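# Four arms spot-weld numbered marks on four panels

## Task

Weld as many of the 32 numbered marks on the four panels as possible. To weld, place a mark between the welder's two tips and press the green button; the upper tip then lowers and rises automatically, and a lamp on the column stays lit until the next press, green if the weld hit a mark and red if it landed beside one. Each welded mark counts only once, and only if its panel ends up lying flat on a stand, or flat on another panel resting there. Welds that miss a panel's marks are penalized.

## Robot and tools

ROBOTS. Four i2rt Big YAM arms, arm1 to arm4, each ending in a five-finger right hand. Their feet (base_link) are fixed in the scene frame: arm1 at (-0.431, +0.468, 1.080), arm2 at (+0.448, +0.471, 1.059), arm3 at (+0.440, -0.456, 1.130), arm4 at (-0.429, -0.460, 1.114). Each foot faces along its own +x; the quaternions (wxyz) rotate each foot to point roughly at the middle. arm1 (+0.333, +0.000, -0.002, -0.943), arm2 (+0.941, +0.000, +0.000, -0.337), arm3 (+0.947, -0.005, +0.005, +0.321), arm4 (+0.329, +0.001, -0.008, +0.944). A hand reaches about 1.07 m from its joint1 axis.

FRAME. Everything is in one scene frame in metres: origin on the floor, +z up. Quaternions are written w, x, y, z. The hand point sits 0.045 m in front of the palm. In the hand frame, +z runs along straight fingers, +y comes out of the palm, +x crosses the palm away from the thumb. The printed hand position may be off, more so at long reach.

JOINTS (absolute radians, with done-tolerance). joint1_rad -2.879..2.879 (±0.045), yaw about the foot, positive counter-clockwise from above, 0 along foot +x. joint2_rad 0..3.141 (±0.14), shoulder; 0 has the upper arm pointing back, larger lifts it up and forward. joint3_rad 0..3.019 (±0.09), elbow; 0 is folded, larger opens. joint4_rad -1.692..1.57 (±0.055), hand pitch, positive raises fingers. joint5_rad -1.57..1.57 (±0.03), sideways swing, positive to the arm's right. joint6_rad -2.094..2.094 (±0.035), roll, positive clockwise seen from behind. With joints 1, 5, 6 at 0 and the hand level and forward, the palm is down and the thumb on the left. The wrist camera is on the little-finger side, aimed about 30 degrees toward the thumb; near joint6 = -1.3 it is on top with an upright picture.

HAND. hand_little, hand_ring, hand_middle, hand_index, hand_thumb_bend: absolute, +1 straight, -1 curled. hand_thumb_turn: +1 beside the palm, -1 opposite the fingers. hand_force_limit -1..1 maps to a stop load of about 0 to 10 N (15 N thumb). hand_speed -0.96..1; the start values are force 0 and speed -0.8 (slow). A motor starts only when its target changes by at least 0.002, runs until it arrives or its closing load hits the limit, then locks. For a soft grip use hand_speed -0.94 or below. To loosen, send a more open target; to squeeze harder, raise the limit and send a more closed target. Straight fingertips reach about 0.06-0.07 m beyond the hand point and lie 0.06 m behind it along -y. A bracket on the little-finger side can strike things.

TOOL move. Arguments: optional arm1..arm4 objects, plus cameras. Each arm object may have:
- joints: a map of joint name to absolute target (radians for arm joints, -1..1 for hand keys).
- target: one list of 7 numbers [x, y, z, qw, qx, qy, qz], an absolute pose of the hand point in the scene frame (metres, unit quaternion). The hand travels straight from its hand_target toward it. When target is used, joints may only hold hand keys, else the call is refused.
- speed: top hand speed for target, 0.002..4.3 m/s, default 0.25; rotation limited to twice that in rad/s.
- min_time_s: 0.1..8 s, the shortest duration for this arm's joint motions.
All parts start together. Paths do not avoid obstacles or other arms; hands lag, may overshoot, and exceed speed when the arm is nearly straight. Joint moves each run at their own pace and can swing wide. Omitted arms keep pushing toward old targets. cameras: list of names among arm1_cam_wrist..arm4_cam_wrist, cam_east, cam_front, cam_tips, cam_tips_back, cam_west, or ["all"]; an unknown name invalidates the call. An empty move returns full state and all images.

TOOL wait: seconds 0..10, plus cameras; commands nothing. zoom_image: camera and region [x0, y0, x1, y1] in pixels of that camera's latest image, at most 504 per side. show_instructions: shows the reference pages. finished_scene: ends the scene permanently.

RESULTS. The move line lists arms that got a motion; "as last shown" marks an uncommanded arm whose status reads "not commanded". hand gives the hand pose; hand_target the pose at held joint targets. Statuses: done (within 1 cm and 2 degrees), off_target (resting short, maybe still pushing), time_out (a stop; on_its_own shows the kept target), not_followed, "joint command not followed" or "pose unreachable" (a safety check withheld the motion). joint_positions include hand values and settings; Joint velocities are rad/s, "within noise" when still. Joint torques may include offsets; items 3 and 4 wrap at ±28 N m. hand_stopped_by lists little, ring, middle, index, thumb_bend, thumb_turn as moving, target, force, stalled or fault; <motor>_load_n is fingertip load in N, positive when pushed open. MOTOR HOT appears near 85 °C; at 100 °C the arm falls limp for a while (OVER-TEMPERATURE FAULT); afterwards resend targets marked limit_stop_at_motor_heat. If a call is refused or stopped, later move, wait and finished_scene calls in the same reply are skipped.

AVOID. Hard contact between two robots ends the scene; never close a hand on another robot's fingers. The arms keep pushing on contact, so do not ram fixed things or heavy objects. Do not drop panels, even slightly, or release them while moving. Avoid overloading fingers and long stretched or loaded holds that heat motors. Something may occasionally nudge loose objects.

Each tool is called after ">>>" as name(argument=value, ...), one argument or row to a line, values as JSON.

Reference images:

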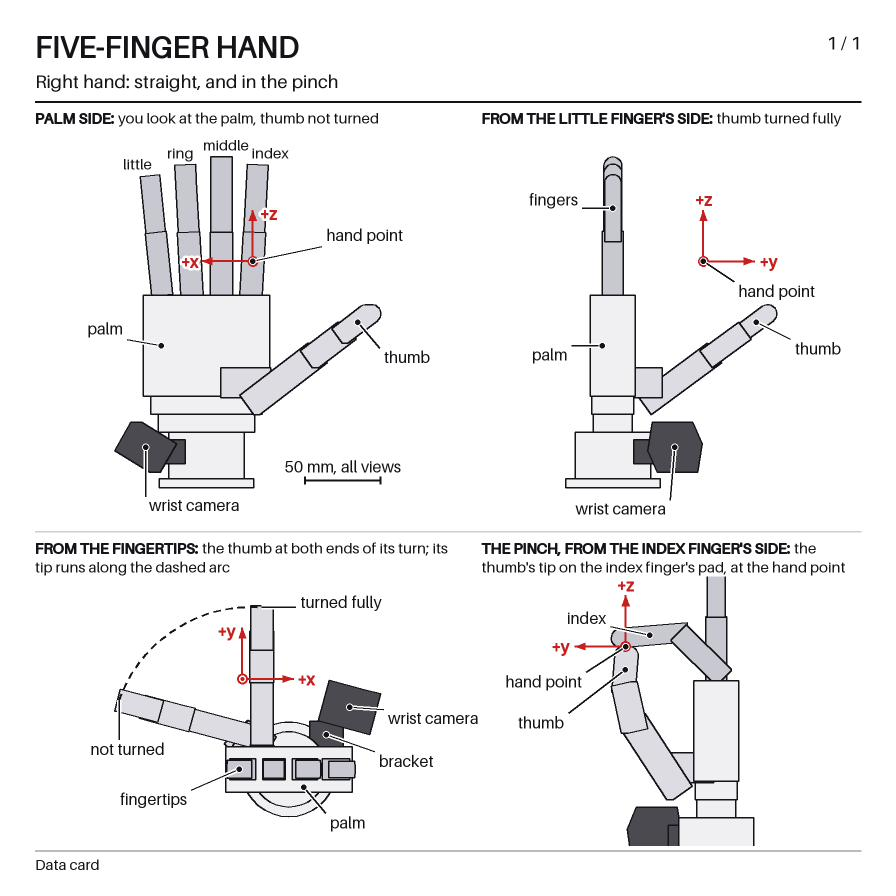

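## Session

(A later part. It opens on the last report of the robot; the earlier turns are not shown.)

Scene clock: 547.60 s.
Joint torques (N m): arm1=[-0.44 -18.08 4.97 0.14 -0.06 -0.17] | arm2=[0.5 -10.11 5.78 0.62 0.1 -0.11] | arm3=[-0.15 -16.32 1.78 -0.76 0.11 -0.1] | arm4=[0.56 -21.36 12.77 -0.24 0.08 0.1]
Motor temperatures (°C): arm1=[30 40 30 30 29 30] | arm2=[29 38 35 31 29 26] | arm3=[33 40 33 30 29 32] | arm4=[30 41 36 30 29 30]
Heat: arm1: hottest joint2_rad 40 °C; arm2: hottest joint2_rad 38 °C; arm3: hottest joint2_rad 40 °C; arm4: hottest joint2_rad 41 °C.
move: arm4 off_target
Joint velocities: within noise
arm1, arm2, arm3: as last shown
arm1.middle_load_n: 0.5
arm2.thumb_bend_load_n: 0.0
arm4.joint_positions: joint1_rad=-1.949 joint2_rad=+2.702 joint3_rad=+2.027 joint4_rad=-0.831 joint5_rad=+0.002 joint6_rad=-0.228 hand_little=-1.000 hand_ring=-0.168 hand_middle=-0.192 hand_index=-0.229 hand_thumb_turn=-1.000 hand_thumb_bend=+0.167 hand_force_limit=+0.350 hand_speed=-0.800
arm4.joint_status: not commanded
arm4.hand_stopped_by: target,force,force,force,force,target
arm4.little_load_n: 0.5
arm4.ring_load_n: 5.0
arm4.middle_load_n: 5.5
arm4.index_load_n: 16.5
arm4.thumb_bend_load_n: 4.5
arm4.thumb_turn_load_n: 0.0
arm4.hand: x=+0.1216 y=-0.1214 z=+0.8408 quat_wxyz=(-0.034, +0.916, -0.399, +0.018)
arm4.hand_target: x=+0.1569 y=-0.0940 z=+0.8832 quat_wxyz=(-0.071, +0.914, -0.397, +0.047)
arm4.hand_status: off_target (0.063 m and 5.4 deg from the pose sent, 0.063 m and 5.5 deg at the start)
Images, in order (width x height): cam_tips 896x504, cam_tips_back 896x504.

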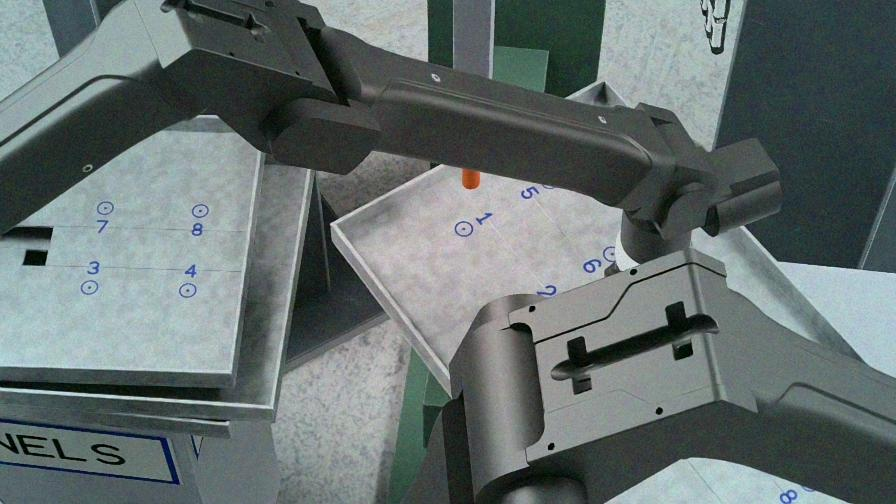

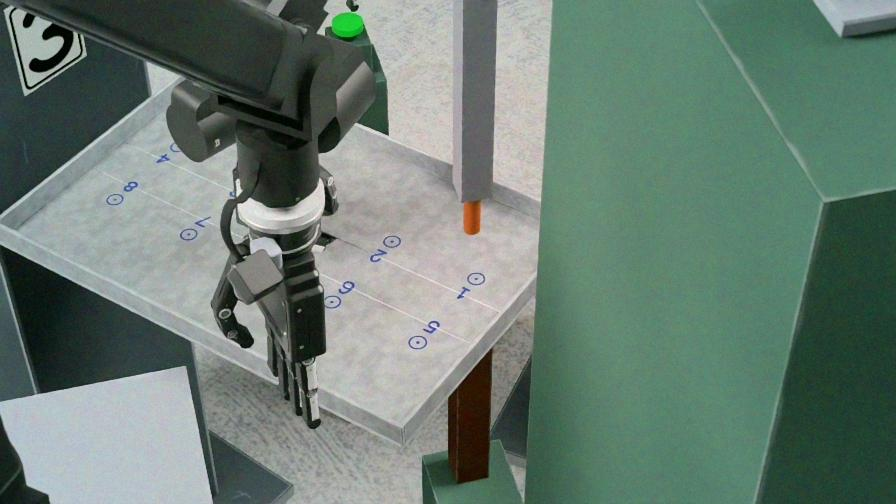

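>>> move(
  arm4={"target": [0.1662, -0.0890, 0.8815, -0.0711, 0.9171, -0.3987, 0.0473], "speed": 0.1},
  cameras=["cam_tips","cam_tips_back"],
)

>>> zoom_image(
  camera="cam_tips",
  region=[400, 150, 540, 290],
)

>>> zoom_image(
  camera="cam_tips_back",
  region=[380, 180, 560, 360],
)

Scene clock: 548.77 s.
Joint torques (N m): arm1=[-0.56 -18.26 4.94 0.16 -0.04 -0.18] | arm2=[0.32 -10.4 5.76 0.54 0.09 -0.11] | arm3=[0.03 -15.5 1.74 -0.66 0.18 -0.07] | arm4=[0.91 -21.48 12.94 -0.24 0.07 0.1]
Motor temperatures (°C): arm1=[30 40 30 30 29 30] | arm2=[29 37 34 31 29 26] | arm3=[33 40 33 30 29 32] | arm4=[30 41 36 30 29 30]
Heat: arm1: hottest joint2_rad 40 °C; arm2: hottest joint2_rad 37 °C; arm3: hottest joint2_rad 40 °C; arm4: hottest joint2_rad 41 °C.
move: arm4 off_target
Joint velocities: within noise
arm1, arm2, arm3: as last shown
arm1.middle_load_n: 0.0
arm2.thumb_bend_load_n: 0.5
arm4.joint_positions: joint1_rad=-1.949 joint2_rad=+2.722 joint3_rad=+2.075 joint4_rad=-0.856 joint5_rad=+0.002 joint6_rad=-0.228 hand_little=-1.000 hand_ring=-0.168 hand_middle=-0.192 hand_index=-0.229 hand_thumb_turn=-1.000 hand_thumb_bend=+0.167 hand_force_limit=+0.350 hand_speed=-0.800
arm4.joint_status: not commanded
arm4.hand_stopped_by: target,force,force,force,force,target
arm4.little_load_n: 0.0
arm4.ring_load_n: 4.5
arm4.middle_load_n: 5.5
arm4.index_load_n: 17.0
arm4.thumb_bend_load_n: 4.5
arm4.thumb_turn_load_n: 0.0
arm4.hand: x=+0.1297 y=-0.1169 z=+0.8419 quat_wxyz=(-0.035, +0.916, -0.399, +0.019)
arm4.hand_target: x=+0.1637 y=-0.0902 z=+0.8834 quat_wxyz=(-0.072, +0.914, -0.397, +0.047)
arm4.hand_status: off_target (0.061 m and 5.3 deg from the pose sent, 0.068 m and 5.4 deg at the start)
Images, in order (width x height): cam_tips 896x504, cam_tips_back 896x504.

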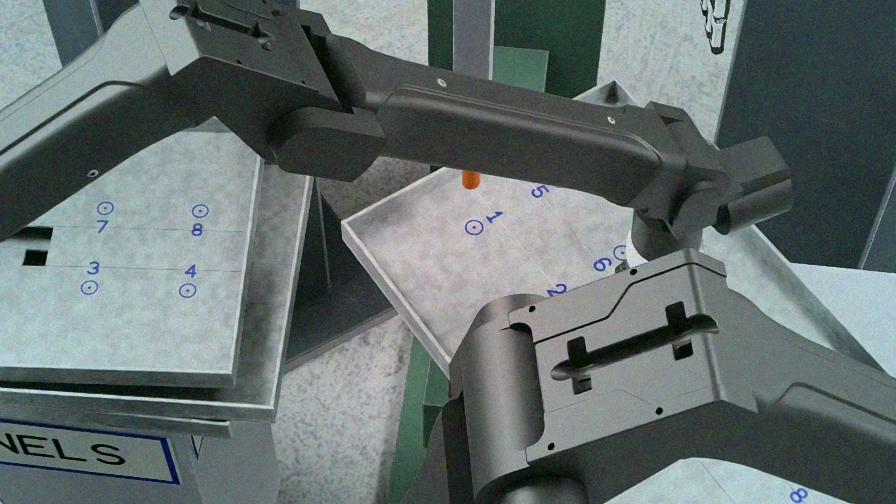

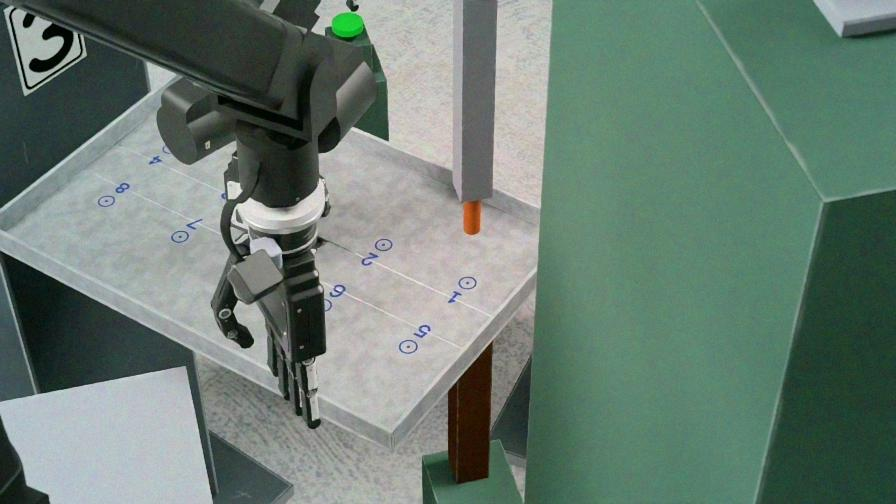

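Scaled by 3.600.

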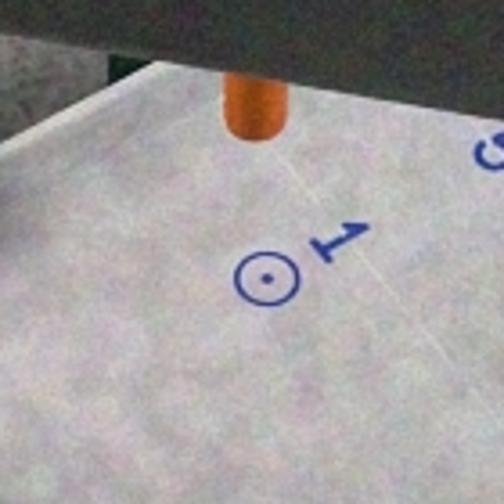

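Scaled by 2.800.

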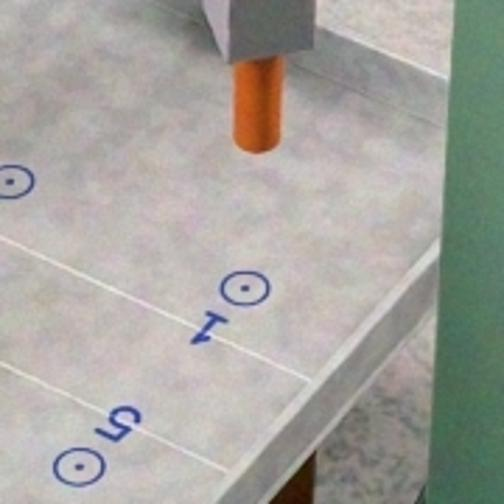

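>>> move(
  arm3={"target": [0.0446, -0.575, 0.803, 0, 0.598, 0.8018, 0], "speed": 0.12},
  arm4={"joints": {"joint6_rad": -0.257}, "min_time_s": 0.3},
  cameras=["cam_tips","cam_tips_back"],
)

>>> wait(
  seconds=3.0,
  cameras=["cam_front","cam_tips"],
)

Scene clock: 550.13 s.
Joint torques (N m): arm1=[-0.56 -18.14 4.93 0.16 -0.05 -0.17] | arm2=[0.32 -10.4 5.75 0.51 0.09 -0.11] | arm3=[-0.44 -12.86 3.15 0.79 0.07 -0.06] | arm4=[0.91 -21.54 12.94 -0.23 0.07 -0.14]
Motor temperatures (°C): arm1=[30 40 30 30 29 30] | arm2=[29 37 34 31 29 26] | arm3=[33 40 33 30 29 32] | arm4=[30 41 37 30 29 30]
Heat: arm1: hottest joint2_rad 40 °C; arm2: hottest joint2_rad 37 °C; arm3: hottest joint2_rad 40 °C; arm4: hottest joint2_rad 41 °C.
move: arm3 done; arm4 done
Joint velocities: within noise
arm1, arm2: as last shown
arm1.index_load_n: 0.5
arm2.ring_load_n: -0.5
arm2.thumb_bend_load_n: 0.0
arm3.joint_positions: joint1_rad=+2.715 joint2_rad=+2.480 joint3_rad=+1.198 joint4_rad=-0.310 joint5_rad=+0.009 joint6_rad=-0.059 hand_little=-1.000 hand_ring=-1.000 hand_middle=-1.000 hand_index=+1.000 hand_thumb_turn=+1.000 hand_thumb_bend=+1.000 hand_force_limit=+0.600 hand_speed=+0.000
arm3.joint_status: not commanded
arm3.hand_stopped_by: target,target,target,target,target,target
arm3.little_load_n: 0.0
arm3.ring_load_n: 0.0
arm3.middle_load_n: 0.0
arm3.index_load_n: -1.5
arm3.thumb_bend_load_n: -0.5
arm3.thumb_turn_load_n: 0.0
arm3.hand: x=+0.0498 y=-0.5754 z=+0.8105 quat_wxyz=(+0.004, +0.599, +0.801, +0.004)
arm3.hand_target: x=+0.0447 y=-0.5749 z=+0.8032 quat_wxyz=(+0.000, +0.598, +0.802, +0.000)
arm3.hand_status: done (0.009 m and 0.7 deg from the pose sent, 0.021 m and 0.3 deg at the start)
arm4.joint_positions: joint1_rad=-1.949 joint2_rad=+2.722 joint3_rad=+2.075 joint4_rad=-0.856 joint5_rad=+0.002 joint6_rad=-0.241 hand_little=-1.000 hand_ring=-0.168 hand_middle=-0.192 hand_index=-0.229 hand_thumb_turn=-1.000 hand_thumb_bend=+0.167 hand_force_limit=+0.350 hand_speed=-0.800
arm4.joint_status: all done
arm4.hand_stopped_by: target,force,force,force,force,target
arm4.little_load_n: 0.0
arm4.ring_load_n: 4.5
arm4.middle_load_n: 5.0
arm4.index_load_n: 17.0
arm4.thumb_bend_load_n: 4.5
arm4.thumb_turn_load_n: 0.0
arm4.hand: x=+0.1299 y=-0.1178 z=+0.8419 quat_wxyz=(-0.035, +0.919, -0.393, +0.019)
arm4.hand_target: x=+0.1644 y=-0.0925 z=+0.8833 quat_wxyz=(-0.071, +0.921, -0.381, +0.048)
arm4.hand_status: not commanded
Images, in order (width x height): cam_tips 896x504, cam_tips_back 896x504.

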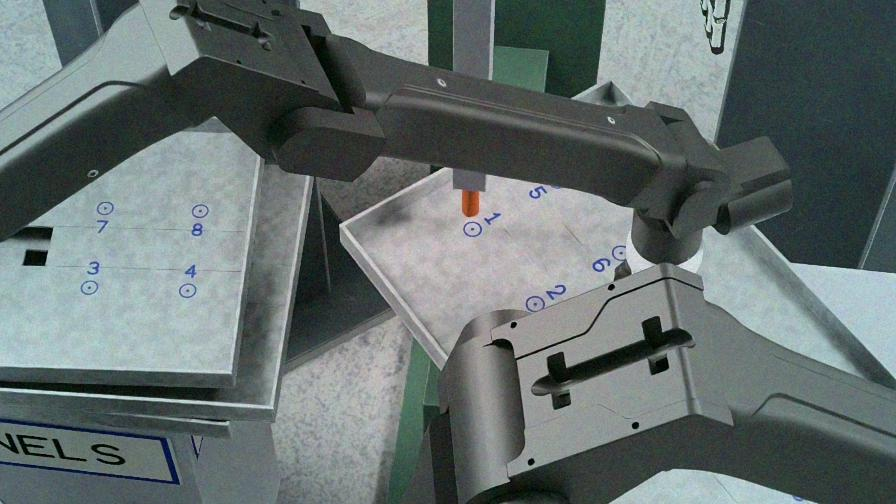

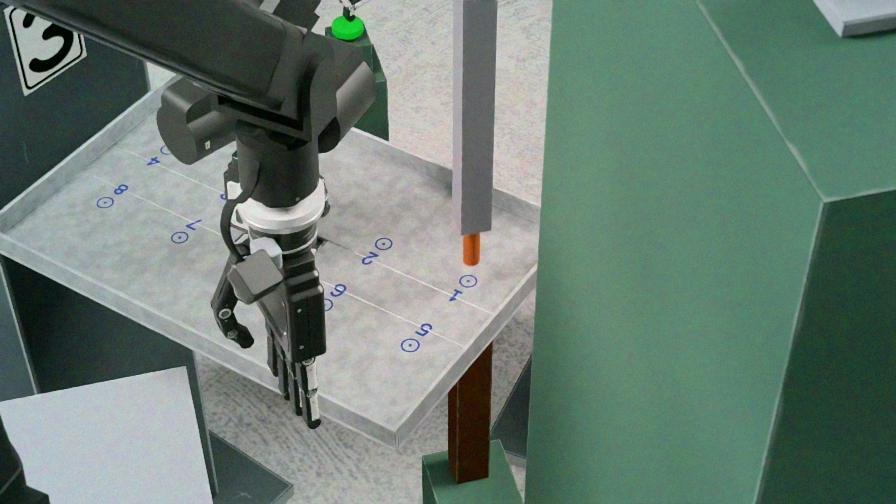

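Scene clock: 553.13 s.
Joint torques (N m): arm1=[-0.5 -18.08 4.94 0.14 -0.04 -0.17] | arm2=[0.38 -10.17 5.76 0.54 0.09 -0.11] | arm3=[-0.21 -13.98 3.03 0.62 0.11 -0.02] | arm4=[0.79 -21.83 12.05 0.18 0.05 -0.09]
Motor temperatures (°C): arm1=[30 40 30 30 29 30] | arm2=[29 37 34 31 29 26] | arm3=[33 40 33 30 29 32] | arm4=[30 41 37 30 29 30]
Heat: arm1: hottest joint2_rad 40 °C; arm2: hottest joint2_rad 37 °C; arm3: hottest joint2_rad 40 °C; arm4: hottest joint2_rad 41 °C.
Joint velocities: within noise
arm1.joint_positions: joint1_rad=+0.329 joint2_rad=+2.315 joint3_rad=+1.386 joint4_rad=-0.613 joint5_rad=+0.003 joint6_rad=+0.943 hand_little=+1.000 hand_ring=+1.000 hand_middle=+1.000 hand_index=+1.000 hand_thumb_turn=-1.000 hand_thumb_bend=-0.400 hand_force_limit=+0.400 hand_speed=-0.300
arm1.joint_status: not commanded
arm1.hand_stopped_by: target,target,target,target,target,target
arm1.little_load_n: 0.0
arm1.ring_load_n: 0.0
arm1.middle_load_n: 0.0
arm1.index_load_n: 0.0
arm1.thumb_bend_load_n: 0.0
arm1.thumb_turn_load_n: 0.0
arm1.hand: x=-0.6703 y=-0.0364 z=+0.8696 quat_wxyz=(-0.003, -0.684, -0.730, +0.015)
arm1.hand_target: x=-0.6677 y=-0.0241 z=+0.8602 quat_wxyz=(+0.000, -0.682, -0.731, +0.000)
arm1.hand_status: not commanded
arm2.joint_positions: joint1_rad=-1.608 joint2_rad=+1.650 joint3_rad=+0.846 joint4_rad=-0.781 joint5_rad=-0.003 joint6_rad=+0.647 hand_little=+1.000 hand_ring=+1.000 hand_middle=+1.000 hand_index=+1.000 hand_thumb_turn=-1.000 hand_thumb_bend=-0.450 hand_force_limit=+0.600 hand_speed=-0.400
arm2.joint_status: not commanded
arm2.hand_stopped_by: target,target,target,target,target,target
arm2.little_load_n: 0.0
arm2.ring_load_n: 0.0
arm2.middle_load_n: 0.0
arm2.index_load_n: 0.0
arm2.thumb_bend_load_n: -0.5
arm2.thumb_turn_load_n: 0.0
arm2.hand: x=+0.2605 y=+0.1675 z=+1.0185 quat_wxyz=(-0.002, -0.634, -0.774, -0.007)
arm2.hand_target: x=+0.2596 y=+0.1631 z=+1.0190 quat_wxyz=(+0.000, -0.627, -0.779, +0.000)
arm2.hand_status: not commanded
arm3.joint_positions: joint1_rad=+2.715 joint2_rad=+2.480 joint3_rad=+1.198 joint4_rad=-0.310 joint5_rad=+0.009 joint6_rad=-0.059 hand_little=-1.000 hand_ring=-1.000 hand_middle=-1.000 hand_index=+1.000 hand_thumb_turn=+1.000 hand_thumb_bend=+1.000 hand_force_limit=+0.600 hand_speed=+0.000
arm3.joint_status: not commanded
arm3.hand_stopped_by: target,target,target,target,target,target
arm3.little_load_n: 0.0
arm3.ring_load_n: 0.0
arm3.middle_load_n: 0.0
arm3.index_load_n: -2.0
arm3.thumb_bend_load_n: -0.5
arm3.thumb_turn_load_n: 0.0
arm3.hand: x=+0.0498 y=-0.5754 z=+0.8105 quat_wxyz=(+0.004, +0.599, +0.801, +0.004)
arm3.hand_target: x=+0.0447 y=-0.5749 z=+0.8032 quat_wxyz=(+0.000, +0.598, +0.802, +0.000)
arm3.hand_status: done (0.009 m and 0.7 deg from the pose sent, 0.021 m and 0.3 deg at the start)
arm4.joint_positions: joint1_rad=-1.949 joint2_rad=+2.727 joint3_rad=+2.084 joint4_rad=-0.867 joint5_rad=+0.003 joint6_rad=-0.247 hand_little=-1.000 hand_ring=-0.168 hand_middle=-0.192 hand_index=-0.229 hand_thumb_turn=-1.000 hand_thumb_bend=+0.167 hand_force_limit=+0.350 hand_speed=-0.800
arm4.joint_status: all done
arm4.hand_stopped_by: target,force,force,force,force,target
arm4.little_load_n: 0.0
arm4.ring_load_n: 4.5
arm4.middle_load_n: 5.5
arm4.index_load_n: 17.0
arm4.thumb_bend_load_n: 4.5
arm4.thumb_turn_load_n: -0.5
arm4.hand: x=+0.1301 y=-0.1182 z=+0.8421 quat_wxyz=(-0.032, +0.920, -0.391, +0.018)
arm4.hand_target: x=+0.1643 y=-0.0926 z=+0.8832 quat_wxyz=(-0.071, +0.921, -0.381, +0.048)
arm4.hand_status: not commanded
wait: 3.00 s; at rest by 0.77 s
Images, in order (width x height): cam_front 896x504, cam_tips 896x504.

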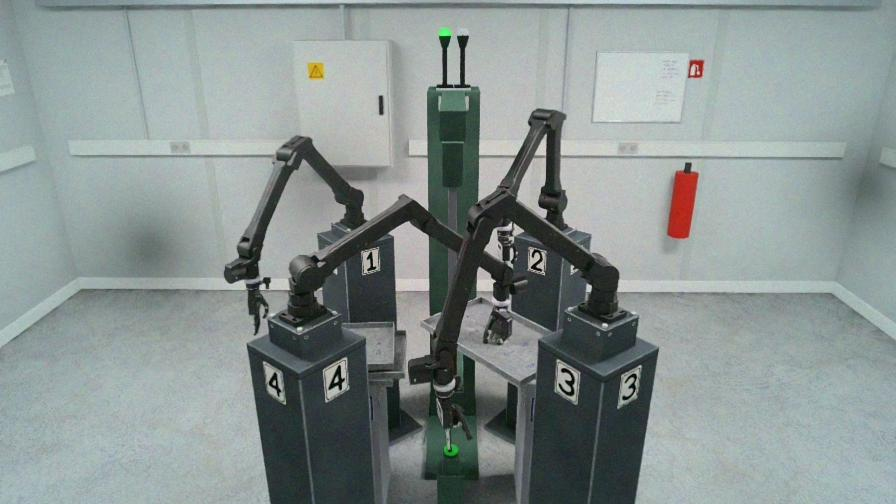

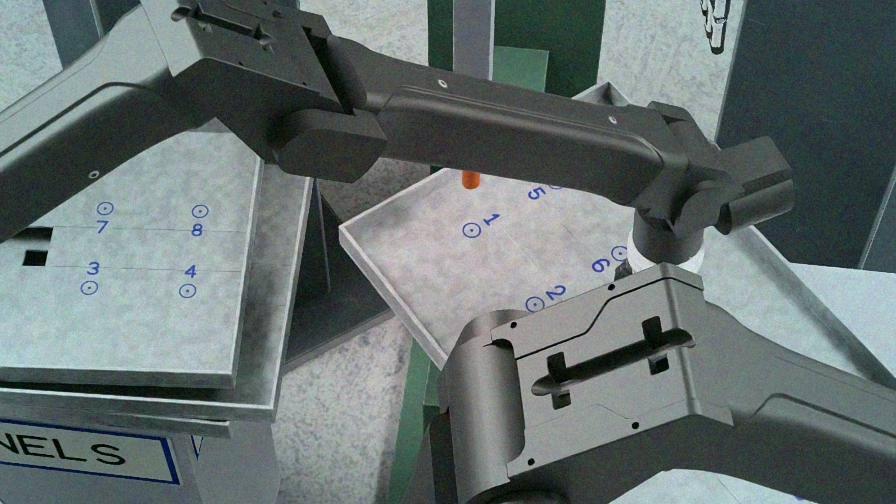

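>>> move(
  arm3={"target": [0.0446, -0.575, 0.832, 0, 0.598, 0.8018, 0], "speed": 0.15},
  arm4={"target": [0.0672, -0.191, 0.873, -0.0636, 0.9171, -0.3987, 0.0436], "speed": 0.2},
)

>>> move(
  arm4={"target": [0.0814, -0.1597, 0.871, -0.0636, 0.9171, -0.3987, 0.0436], "speed": 0.1},
  cameras=["cam_tips","cam_tips_back"],
)

>>> zoom_image(
  camera="cam_tips",
  region=[400, 150, 540, 290],
)

>>> zoom_image(
  camera="cam_tips_back",
  region=[380, 180, 560, 360],
)

Scene clock: 555.30 s.
Joint torques (N m): arm1=[-0.56 -18.26 4.92 0.13 -0.04 -0.16] | arm2=[0.26 -10.29 5.75 0.57 0.09 -0.12] | arm3=[-0.91 -16.26 1.91 -0.7 0.11 -0.13] | arm4=[-0.44 -20.42 6.06 0.27 0.03 -0.11]
Motor temperatures (°C): arm1=[30 40 30 30 29 30] | arm2=[29 37 34 31 29 26] | arm3=[33 40 33 30 29 32] | arm4=[30 41 37 30 29 30]
Heat: arm1: hottest joint2_rad 40 °C; arm2: hottest joint2_rad 37 °C; arm3: hottest joint2_rad 40 °C; arm4: hottest joint2_rad 41 °C.
move: arm3 done; arm4 off_target
Joint velocities: within noise
arm1, arm2: as last shown
arm2.thumb_bend_load_n: 0.0
arm3.joint_positions: joint1_rad=+2.715 joint2_rad=+2.443 joint3_rad=+1.184 joint4_rad=-0.319 joint5_rad=+0.009 joint6_rad=-0.060 hand_little=-1.000 hand_ring=-1.000 hand_middle=-1.000 hand_index=+1.000 hand_thumb_turn=+1.000 hand_thumb_bend=+1.000 hand_force_limit=+0.600 hand_speed=+0.000
arm3.joint_status: not commanded
arm3.hand_stopped_by: target,target,target,target,target,target
arm3.little_load_n: 0.0
arm3.ring_load_n: 0.0
arm3.middle_load_n: 0.0
arm3.index_load_n: 0.0
arm3.thumb_bend_load_n: 0.0
arm3.thumb_turn_load_n: 0.0
arm3.hand: x=+0.0454 y=-0.5762 z=+0.8246 quat_wxyz=(+0.000, +0.599, +0.801, -0.001)
arm3.hand_target: x=+0.0446 y=-0.5749 z=+0.8318 quat_wxyz=(+0.000, +0.598, +0.802, +0.000)
arm3.hand_status: done (0.008 m and 0.2 deg from the pose sent, 0.022 m and 0.7 deg at the start)
arm4.joint_positions: joint1_rad=-1.998 joint2_rad=+2.493 joint3_rad=+1.508 joint4_rad=-0.532 joint5_rad=-0.001 joint6_rad=-0.270 hand_little=-1.000 hand_ring=-0.168 hand_middle=-0.192 hand_index=-0.229 hand_thumb_turn=-1.000 hand_thumb_bend=+0.167 hand_force_limit=+0.350 hand_speed=-0.800
arm4.joint_status: not commanded
arm4.hand_stopped_by: target,force,force,force,force,target
arm4.little_load_n: 0.0
arm4.ring_load_n: 5.0
arm4.middle_load_n: 6.0
arm4.index_load_n: 15.5
arm4.thumb_bend_load_n: 4.5
arm4.thumb_turn_load_n: 0.0
arm4.hand: x=+0.0319 y=-0.2047 z=+0.8350 quat_wxyz=(-0.030, +0.915, -0.402, +0.015)
arm4.hand_target: x=+0.0661 y=-0.1916 z=+0.8729 quat_wxyz=(-0.063, +0.914, -0.398, +0.044)
arm4.hand_status: off_target (0.054 m and 5.1 deg from the pose sent, 0.101 m and 4.8 deg at the start)
pictures: none

Scene clock: 556.80 s.
Joint torques (N m): arm1=[-0.56 -18.14 4.96 0.17 -0.04 -0.17] | arm2=[0.5 -10.29 5.76 0.57 0.1 -0.14] | arm3=[0.56 -15.74 1.78 -0.59 0.12 -0.09] | arm4=[0.73 -18.73 9.2 -0.18 -0.01 0.14]
Motor temperatures (°C): arm1=[30 40 30 30 29 30] | arm2=[29 37 34 31 29 26] | arm3=[33 40 33 30 29 32] | arm4=[30 41 37 30 28 30]
Heat: arm1: hottest joint2_rad 40 °C; arm2: hottest joint2_rad 37 °C; arm3: hottest joint2_rad 40 °C; arm4: hottest joint2_rad 41 °C.
move: arm4 off_target
Joint velocities: within noise
arm1, arm2, arm3: as last shown
arm4.joint_positions: joint1_rad=-1.978 joint2_rad=+2.509 joint3_rad=+1.589 joint4_rad=-0.578 joint5_rad=+0.003 joint6_rad=-0.261 hand_little=-1.000 hand_ring=-0.168 hand_middle=-0.192 hand_index=-0.229 hand_thumb_turn=-1.000 hand_thumb_bend=+0.167 hand_force_limit=+0.350 hand_speed=-0.800
arm4.joint_status: not commanded
arm4.hand_stopped_by: target,force,force,force,force,target
arm4.little_load_n: 0.0
arm4.ring_load_n: 3.5
arm4.middle_load_n: 4.5
arm4.index_load_n: 18.0
arm4.thumb_bend_load_n: 4.5
arm4.thumb_turn_load_n: 0.0
arm4.hand: x=+0.0516 y=-0.1825 z=+0.8437 quat_wxyz=(-0.036, +0.917, -0.397, +0.022)
arm4.hand_target: x=+0.0802 y=-0.1602 z=+0.8719 quat_wxyz=(-0.064, +0.914, -0.398, +0.043)
arm4.hand_status: off_target (0.046 m and 4.0 deg from the pose sent, 0.076 m and 5.1 deg at the start)
Images, in order (width x height): cam_tips 896x504, cam_tips_back 896x504.

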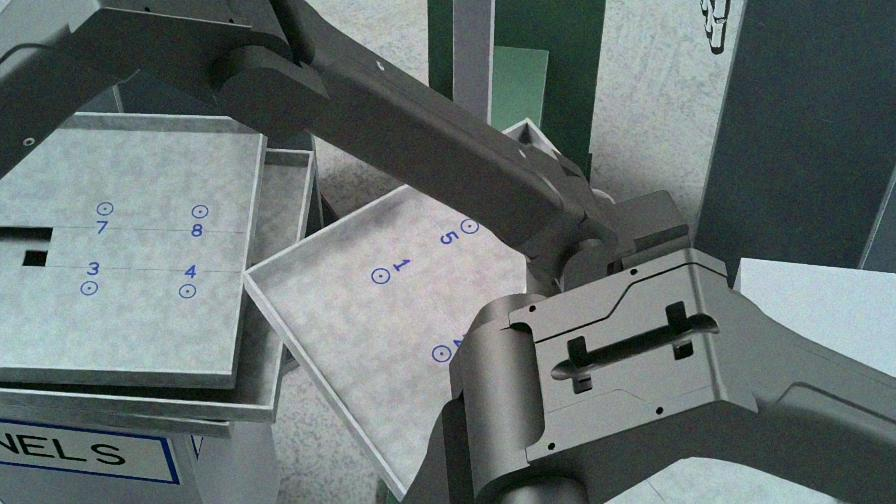

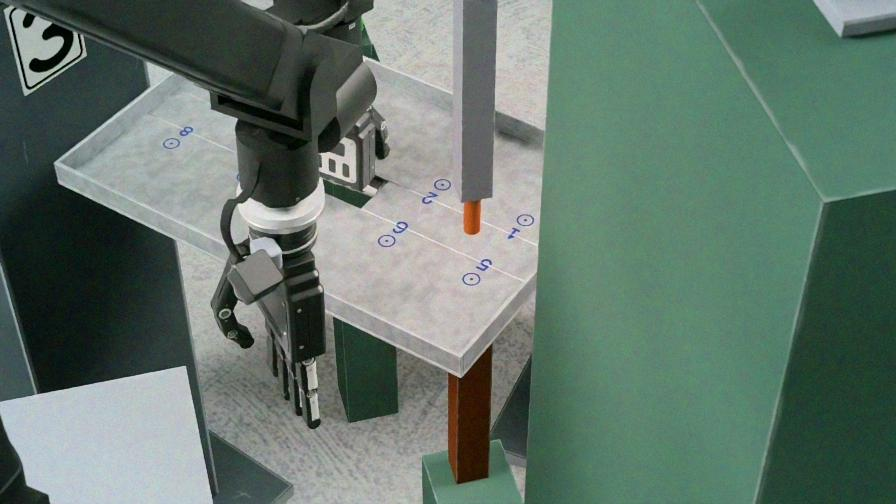

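Scaled by 3.600.

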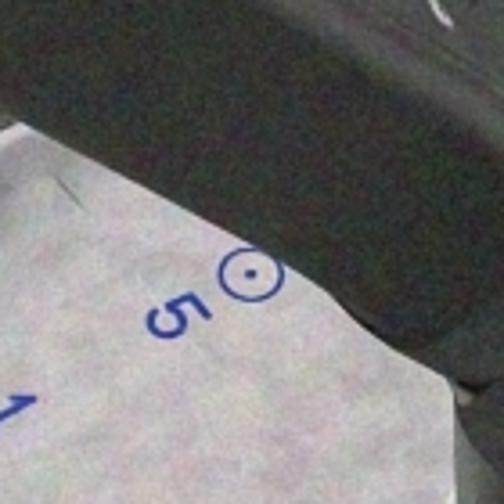

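Scaled by 2.800.

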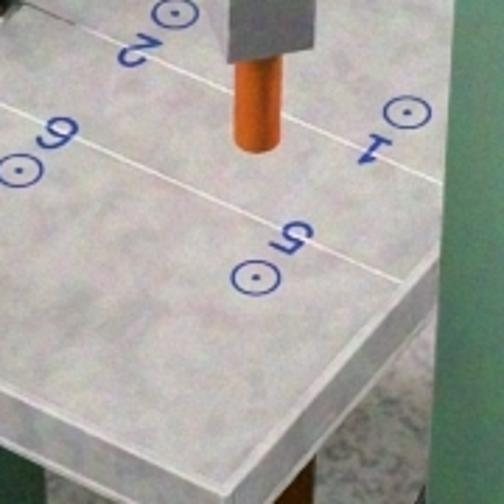

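>>> move(
  arm3={"target": [0.0446, -0.575, 0.803, 0, 0.598, 0.8018, 0], "speed": 0.12},
)

>>> wait(
  seconds=3.0,
  cameras=["cam_front","cam_tips"],
)

Scene clock: 558.03 s.
Joint torques (N m): arm1=[-0.5 -18.2 4.96 0.16 -0.04 -0.17] | arm2=[0.38 -10.23 5.81 0.54 0.07 -0.11] | arm3=[-0.67 -13.86 3.21 0.35 0.13 -0.09] | arm4=[0.79 -18.73 9.18 -0.18 -0.02 0.14]
Motor temperatures (°C): arm1=[30 40 30 30 29 30] | arm2=[29 37 34 31 29 26] | arm3=[33 40 33 30 29 32] | arm4=[30 41 37 30 28 30]
Heat: arm1: hottest joint2_rad 40 °C; arm2: hottest joint2_rad 37 °C; arm3: hottest joint2_rad 40 °C; arm4: hottest joint2_rad 41 °C.
move: arm3 done
Joint velocities: within noise
arm1, arm2, arm4: as last shown
arm3.joint_positions: joint1_rad=+2.715 joint2_rad=+2.480 joint3_rad=+1.198 joint4_rad=-0.309 joint5_rad=+0.009 joint6_rad=-0.060 hand_little=-1.000 hand_ring=-1.000 hand_middle=-1.000 hand_index=+1.000 hand_thumb_turn=+1.000 hand_thumb_bend=+1.000 hand_force_limit=+0.600 hand_speed=+0.000
arm3.joint_status: not commanded
arm3.hand_stopped_by: target,target,target,target,target,target
arm3.little_load_n: 0.0
arm3.ring_load_n: 0.0
arm3.middle_load_n: 0.0
arm3.index_load_n: -2.0
arm3.thumb_bend_load_n: 0.0
arm3.thumb_turn_load_n: 0.0
arm3.hand: x=+0.0499 y=-0.5753 z=+0.8105 quat_wxyz=(+0.004, +0.599, +0.801, +0.004)
arm3.hand_target: x=+0.0447 y=-0.5749 z=+0.8032 quat_wxyz=(+0.000, +0.598, +0.802, +0.000)
arm3.hand_status: done (0.009 m and 0.7 deg from the pose sent, 0.022 m and 0.2 deg at the start)
arm4.ring_load_n: 4.0
arm4.middle_load_n: 5.0
arm4.index_load_n: 17.5
arm4.hand_target: x=+0.0802 y=-0.1603 z=+0.8719 quat_wxyz=(-0.064, +0.914, -0.398, +0.043)
pictures: none

Scene clock: 561.03 s.
Joint torques (N m): arm1=[-0.56 -18.14 4.96 0.14 -0.04 -0.17] | arm2=[0.56 -10.23 5.74 0.53 0.1 -0.12] | arm3=[-0.79 -13.27 3.17 0.49 0.11 -0.07] | arm4=[0.79 -18.84 9.1 -0.05 0.03 0.12]
Motor temperatures (°C): arm1=[30 40 30 30 29 30] | arm2=[29 37 34 31 29 26] | arm3=[33 40 33 30 29 32] | arm4=[30 41 36 30 28 30]
Heat: arm1: hottest joint2_rad 40 °C; arm2: hottest joint2_rad 37 °C; arm3: hottest joint2_rad 40 °C; arm4: hottest joint2_rad 41 °C.
Joint velocities: within noise
arm1.joint_positions: joint1_rad=+0.329 joint2_rad=+2.315 joint3_rad=+1.386 joint4_rad=-0.613 joint5_rad=+0.003 joint6_rad=+0.943 hand_little=+1.000 hand_ring=+1.000 hand_middle=+1.000 hand_index=+1.000 hand_thumb_turn=-1.000 hand_thumb_bend=-0.400 hand_force_limit=+0.400 hand_speed=-0.300
arm1.joint_status: not commanded
arm1.hand_stopped_by: target,target,target,target,target,target
arm1.little_load_n: 0.0
arm1.ring_load_n: 0.0
arm1.middle_load_n: 0.0
arm1.index_load_n: 0.0
arm1.thumb_bend_load_n: 0.0
arm1.thumb_turn_load_n: 0.0
arm1.hand: x=-0.6703 y=-0.0364 z=+0.8696 quat_wxyz=(-0.003, -0.684, -0.730, +0.015)
arm1.hand_target: x=-0.6677 y=-0.0241 z=+0.8602 quat_wxyz=(+0.000, -0.682, -0.731, +0.000)
arm1.hand_status: not commanded
arm2.joint_positions: joint1_rad=-1.608 joint2_rad=+1.650 joint3_rad=+0.846 joint4_rad=-0.781 joint5_rad=-0.003 joint6_rad=+0.647 hand_little=+1.000 hand_ring=+1.000 hand_middle=+1.000 hand_index=+1.000 hand_thumb_turn=-1.000 hand_thumb_bend=-0.450 hand_force_limit=+0.600 hand_speed=-0.400
arm2.joint_status: not commanded
arm2.hand_stopped_by: target,target,target,target,target,target
arm2.little_load_n: 0.0
arm2.ring_load_n: 0.0
arm2.middle_load_n: 0.0
arm2.index_load_n: 0.0
arm2.thumb_bend_load_n: 0.0
arm2.thumb_turn_load_n: 0.0
arm2.hand: x=+0.2605 y=+0.1675 z=+1.0185 quat_wxyz=(-0.002, -0.634, -0.774, -0.007)
arm2.hand_target: x=+0.2596 y=+0.1631 z=+1.0190 quat_wxyz=(+0.000, -0.627, -0.779, +0.000)
arm2.hand_status: not commanded
arm3.joint_positions: joint1_rad=+2.715 joint2_rad=+2.480 joint3_rad=+1.198 joint4_rad=-0.309 joint5_rad=+0.009 joint6_rad=-0.060 hand_little=-1.000 hand_ring=-1.000 hand_middle=-1.000 hand_index=+1.000 hand_thumb_turn=+1.000 hand_thumb_bend=+1.000 hand_force_limit=+0.600 hand_speed=+0.000
arm3.joint_status: not commanded
arm3.hand_stopped_by: target,target,target,target,target,target
arm3.little_load_n: 0.0
arm3.ring_load_n: 0.0
arm3.middle_load_n: 0.0
arm3.index_load_n: -2.0
arm3.thumb_bend_load_n: -0.5
arm3.thumb_turn_load_n: 0.0
arm3.hand: x=+0.0499 y=-0.5753 z=+0.8105 quat_wxyz=(+0.004, +0.599, +0.801, +0.004)
arm3.hand_target: x=+0.0447 y=-0.5749 z=+0.8032 quat_wxyz=(+0.000, +0.598, +0.802, +0.000)
arm3.hand_status: done (0.009 m and 0.7 deg from the pose sent, 0.022 m and 0.2 deg at the start)
arm4.joint_positions: joint1_rad=-1.978 joint2_rad=+2.510 joint3_rad=+1.589 joint4_rad=-0.582 joint5_rad=+0.002 joint6_rad=-0.259 hand_little=-1.000 hand_ring=-0.168 hand_middle=-0.192 hand_index=-0.229 hand_thumb_turn=-1.000 hand_thumb_bend=+0.167 hand_force_limit=+0.350 hand_speed=-0.800
arm4.joint_status: not commanded
arm4.hand_stopped_by: target,force,force,force,force,target
arm4.little_load_n: 0.0
arm4.ring_load_n: 4.0
arm4.middle_load_n: 5.0
arm4.index_load_n: 17.5
arm4.thumb_bend_load_n: 4.5
arm4.thumb_turn_load_n: 0.0
arm4.hand: x=+0.0505 y=-0.1828 z=+0.8434 quat_wxyz=(-0.034, +0.917, -0.398, +0.020)
arm4.hand_target: x=+0.0801 y=-0.1603 z=+0.8720 quat_wxyz=(-0.064, +0.914, -0.397, +0.043)
arm4.hand_status: not commanded
wait: 3.00 s; at rest by 0.60 s
Images, in order (width x height): cam_front 896x504, cam_tips 896x504.

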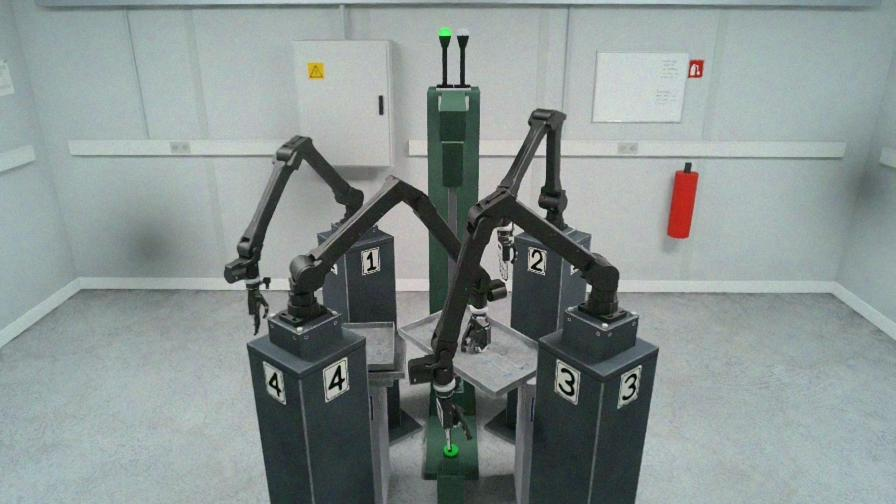

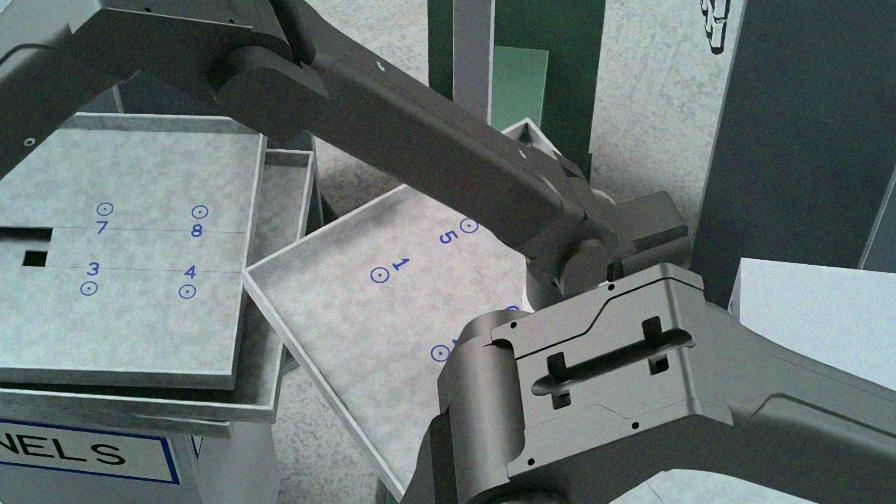

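>>> move(
  arm3={"target": [0.0446, -0.575, 0.832, 0, 0.598, 0.8018, 0], "speed": 0.15},
  arm4={"target": [-0.001, -0.108, 0.870, -0.0671, 0.9171, -0.3987, 0.0377], "speed": 0.2},
)

>>> move(
  arm4={"target": [0.0093, -0.0769, 0.8690, -0.0671, 0.9171, -0.3987, 0.0377], "speed": 0.1},
  cameras=["cam_tips","cam_tips_back"],
)

>>> zoom_image(
  camera="cam_tips",
  region=[400, 150, 540, 290],
)

>>> zoom_image(
  camera="cam_tips_back",
  region=[380, 180, 560, 360],
)

Scene clock: 562.70 s.
Joint torques (N m): arm1=[-0.56 -18.2 4.96 0.17 -0.05 -0.17] | arm2=[0.32 -10.11 5.72 0.58 0.09 -0.13] | arm3=[-1.2 -16.21 1.69 -0.54 0.08 -0.09] | arm4=[-1.08 -19.49 5.67 0.25 0.15 0.18]
Motor temperatures (°C): arm1=[30 40 30 30 29 30] | arm2=[29 37 34 31 29 26] | arm3=[33 40 33 30 29 32] | arm4=[30 41 36 30 28 30]
Heat: arm1: hottest joint2_rad 40 °C; arm2: hottest joint2_rad 37 °C; arm3: hottest joint2_rad 40 °C; arm4: hottest joint2_rad 41 °C.
move: arm3 done; arm4 off_target
Joint velocities: within noise
arm1, arm2: as last shown
arm2.thumb_turn_load_n: -0.5
arm3.joint_positions: joint1_rad=+2.715 joint2_rad=+2.442 joint3_rad=+1.184 joint4_rad=-0.319 joint5_rad=+0.009 joint6_rad=-0.060 hand_little=-1.000 hand_ring=-1.000 hand_middle=-1.000 hand_index=+1.000 hand_thumb_turn=+1.000 hand_thumb_bend=+1.000 hand_force_limit=+0.600 hand_speed=+0.000
arm3.joint_status: not commanded
arm3.hand_stopped_by: target,target,target,target,target,target
arm3.little_load_n: 0.0
arm3.ring_load_n: 0.0
arm3.middle_load_n: 0.0
arm3.index_load_n: 0.0
arm3.thumb_bend_load_n: -0.5
arm3.thumb_turn_load_n: 0.0
arm3.hand: x=+0.0445 y=-0.5764 z=+0.8252 quat_wxyz=(+0.000, +0.599, +0.801, -0.002)
arm3.hand_target: x=+0.0446 y=-0.5749 z=+0.8319 quat_wxyz=(+0.000, +0.598, +0.802, +0.000)
arm3.hand_status: done (0.007 m and 0.2 deg from the pose sent, 0.022 m and 0.7 deg at the start)
arm4.joint_positions: joint1_rad=-1.817 joint2_rad=+2.472 joint3_rad=+1.462 joint4_rad=-0.496 joint5_rad=+0.006 joint6_rad=-0.124 hand_little=-1.000 hand_ring=-0.168 hand_middle=-0.192 hand_index=-0.229 hand_thumb_turn=-1.000 hand_thumb_bend=+0.167 hand_force_limit=+0.350 hand_speed=-0.800
arm4.joint_status: not commanded
arm4.hand_stopped_by: target,force,force,force,force,target
arm4.little_load_n: 0.0
arm4.ring_load_n: 4.0
arm4.middle_load_n: 6.0
arm4.index_load_n: 15.5
arm4.thumb_bend_load_n: 5.0
arm4.thumb_turn_load_n: 0.0
arm4.hand: x=-0.0304 y=-0.1235 z=+0.8376 quat_wxyz=(-0.035, +0.922, -0.386, +0.017)
arm4.hand_target: x=-0.0018 y=-0.1087 z=+0.8698 quat_wxyz=(-0.067, +0.914, -0.397, +0.037)
arm4.hand_status: off_target (0.046 m and 4.6 deg from the pose sent, 0.095 m and 4.3 deg at the start)
pictures: none

Scene clock: 564.03 s.
Joint torques (N m): arm1=[-0.62 -18.14 4.93 0.18 -0.04 -0.17] | arm2=[0.5 -10.17 5.75 0.5 0.09 -0.12] | arm3=[-0.15 -15.5 1.72 -0.61 0.15 -0.09] | arm4=[0.85 -18.2 8.9 -0.2 0.04 0.16]
Motor temperatures (°C): arm1=[30 40 30 30 29 30] | arm2=[29 37 34 31 29 26] | arm3=[33 39 33 30 29 32] | arm4=[30 41 36 30 28 30]
Heat: arm1: hottest joint2_rad 40 °C; arm2: hottest joint2_rad 37 °C; arm3: hottest joint2_rad 39 °C; arm4: hottest joint2_rad 41 °C.
move: arm4 off_target
Joint velocities: within noise
arm1, arm2, arm3: as last shown
arm2.thumb_turn_load_n: 0.0
arm4.joint_positions: joint1_rad=-1.808 joint2_rad=+2.490 joint3_rad=+1.535 joint4_rad=-0.543 joint5_rad=+0.013 joint6_rad=-0.091 hand_little=-1.000 hand_ring=-0.168 hand_middle=-0.192 hand_index=-0.229 hand_thumb_turn=-1.000 hand_thumb_bend=+0.167 hand_force_limit=+0.350 hand_speed=-0.800
arm4.joint_status: not commanded
arm4.hand_stopped_by: target,force,force,force,force,target
arm4.little_load_n: 0.0
arm4.ring_load_n: 3.5
arm4.middle_load_n: 5.0
arm4.index_load_n: 17.5
arm4.thumb_bend_load_n: 4.0
arm4.thumb_turn_load_n: 0.0
arm4.hand: x=-0.0156 y=-0.1045 z=+0.8433 quat_wxyz=(-0.037, +0.917, -0.397, +0.021)
arm4.hand_target: x=+0.0082 y=-0.0777 z=+0.8699 quat_wxyz=(-0.067, +0.914, -0.398, +0.037)
arm4.hand_status: off_target (0.045 m and 3.9 deg from the pose sent, 0.069 m and 4.6 deg at the start)
Images, in order (width x height): cam_tips 896x504, cam_tips_back 896x504.

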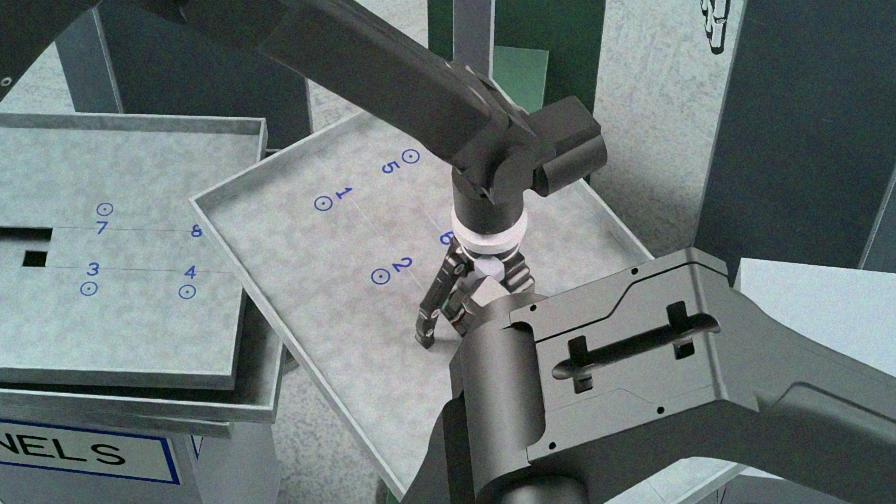

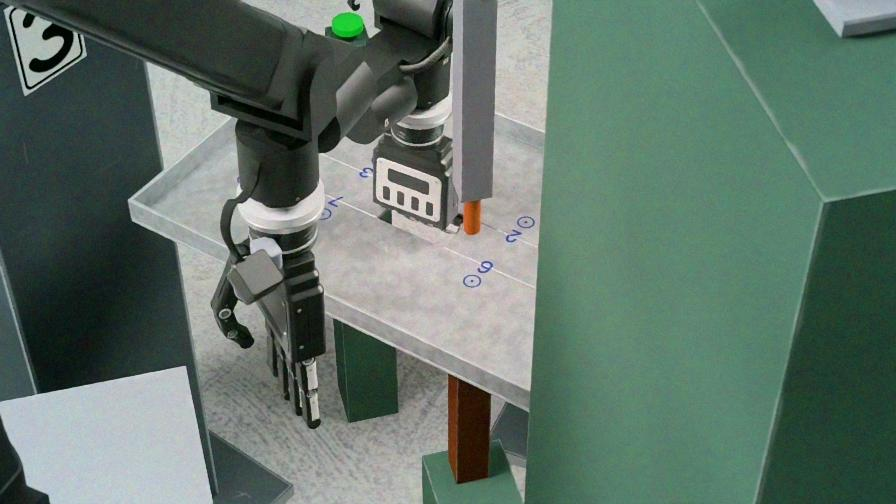

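Scaled by 3.600.

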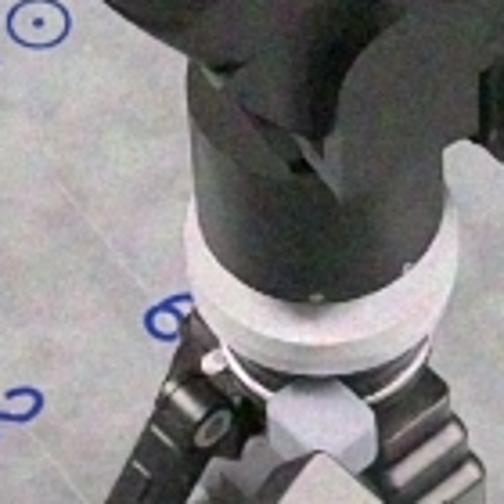

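Scaled by 2.800.

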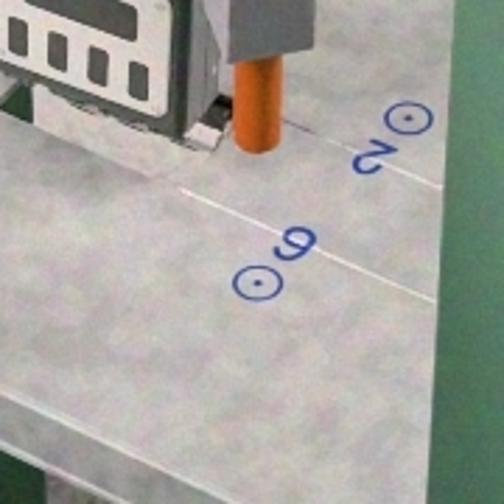

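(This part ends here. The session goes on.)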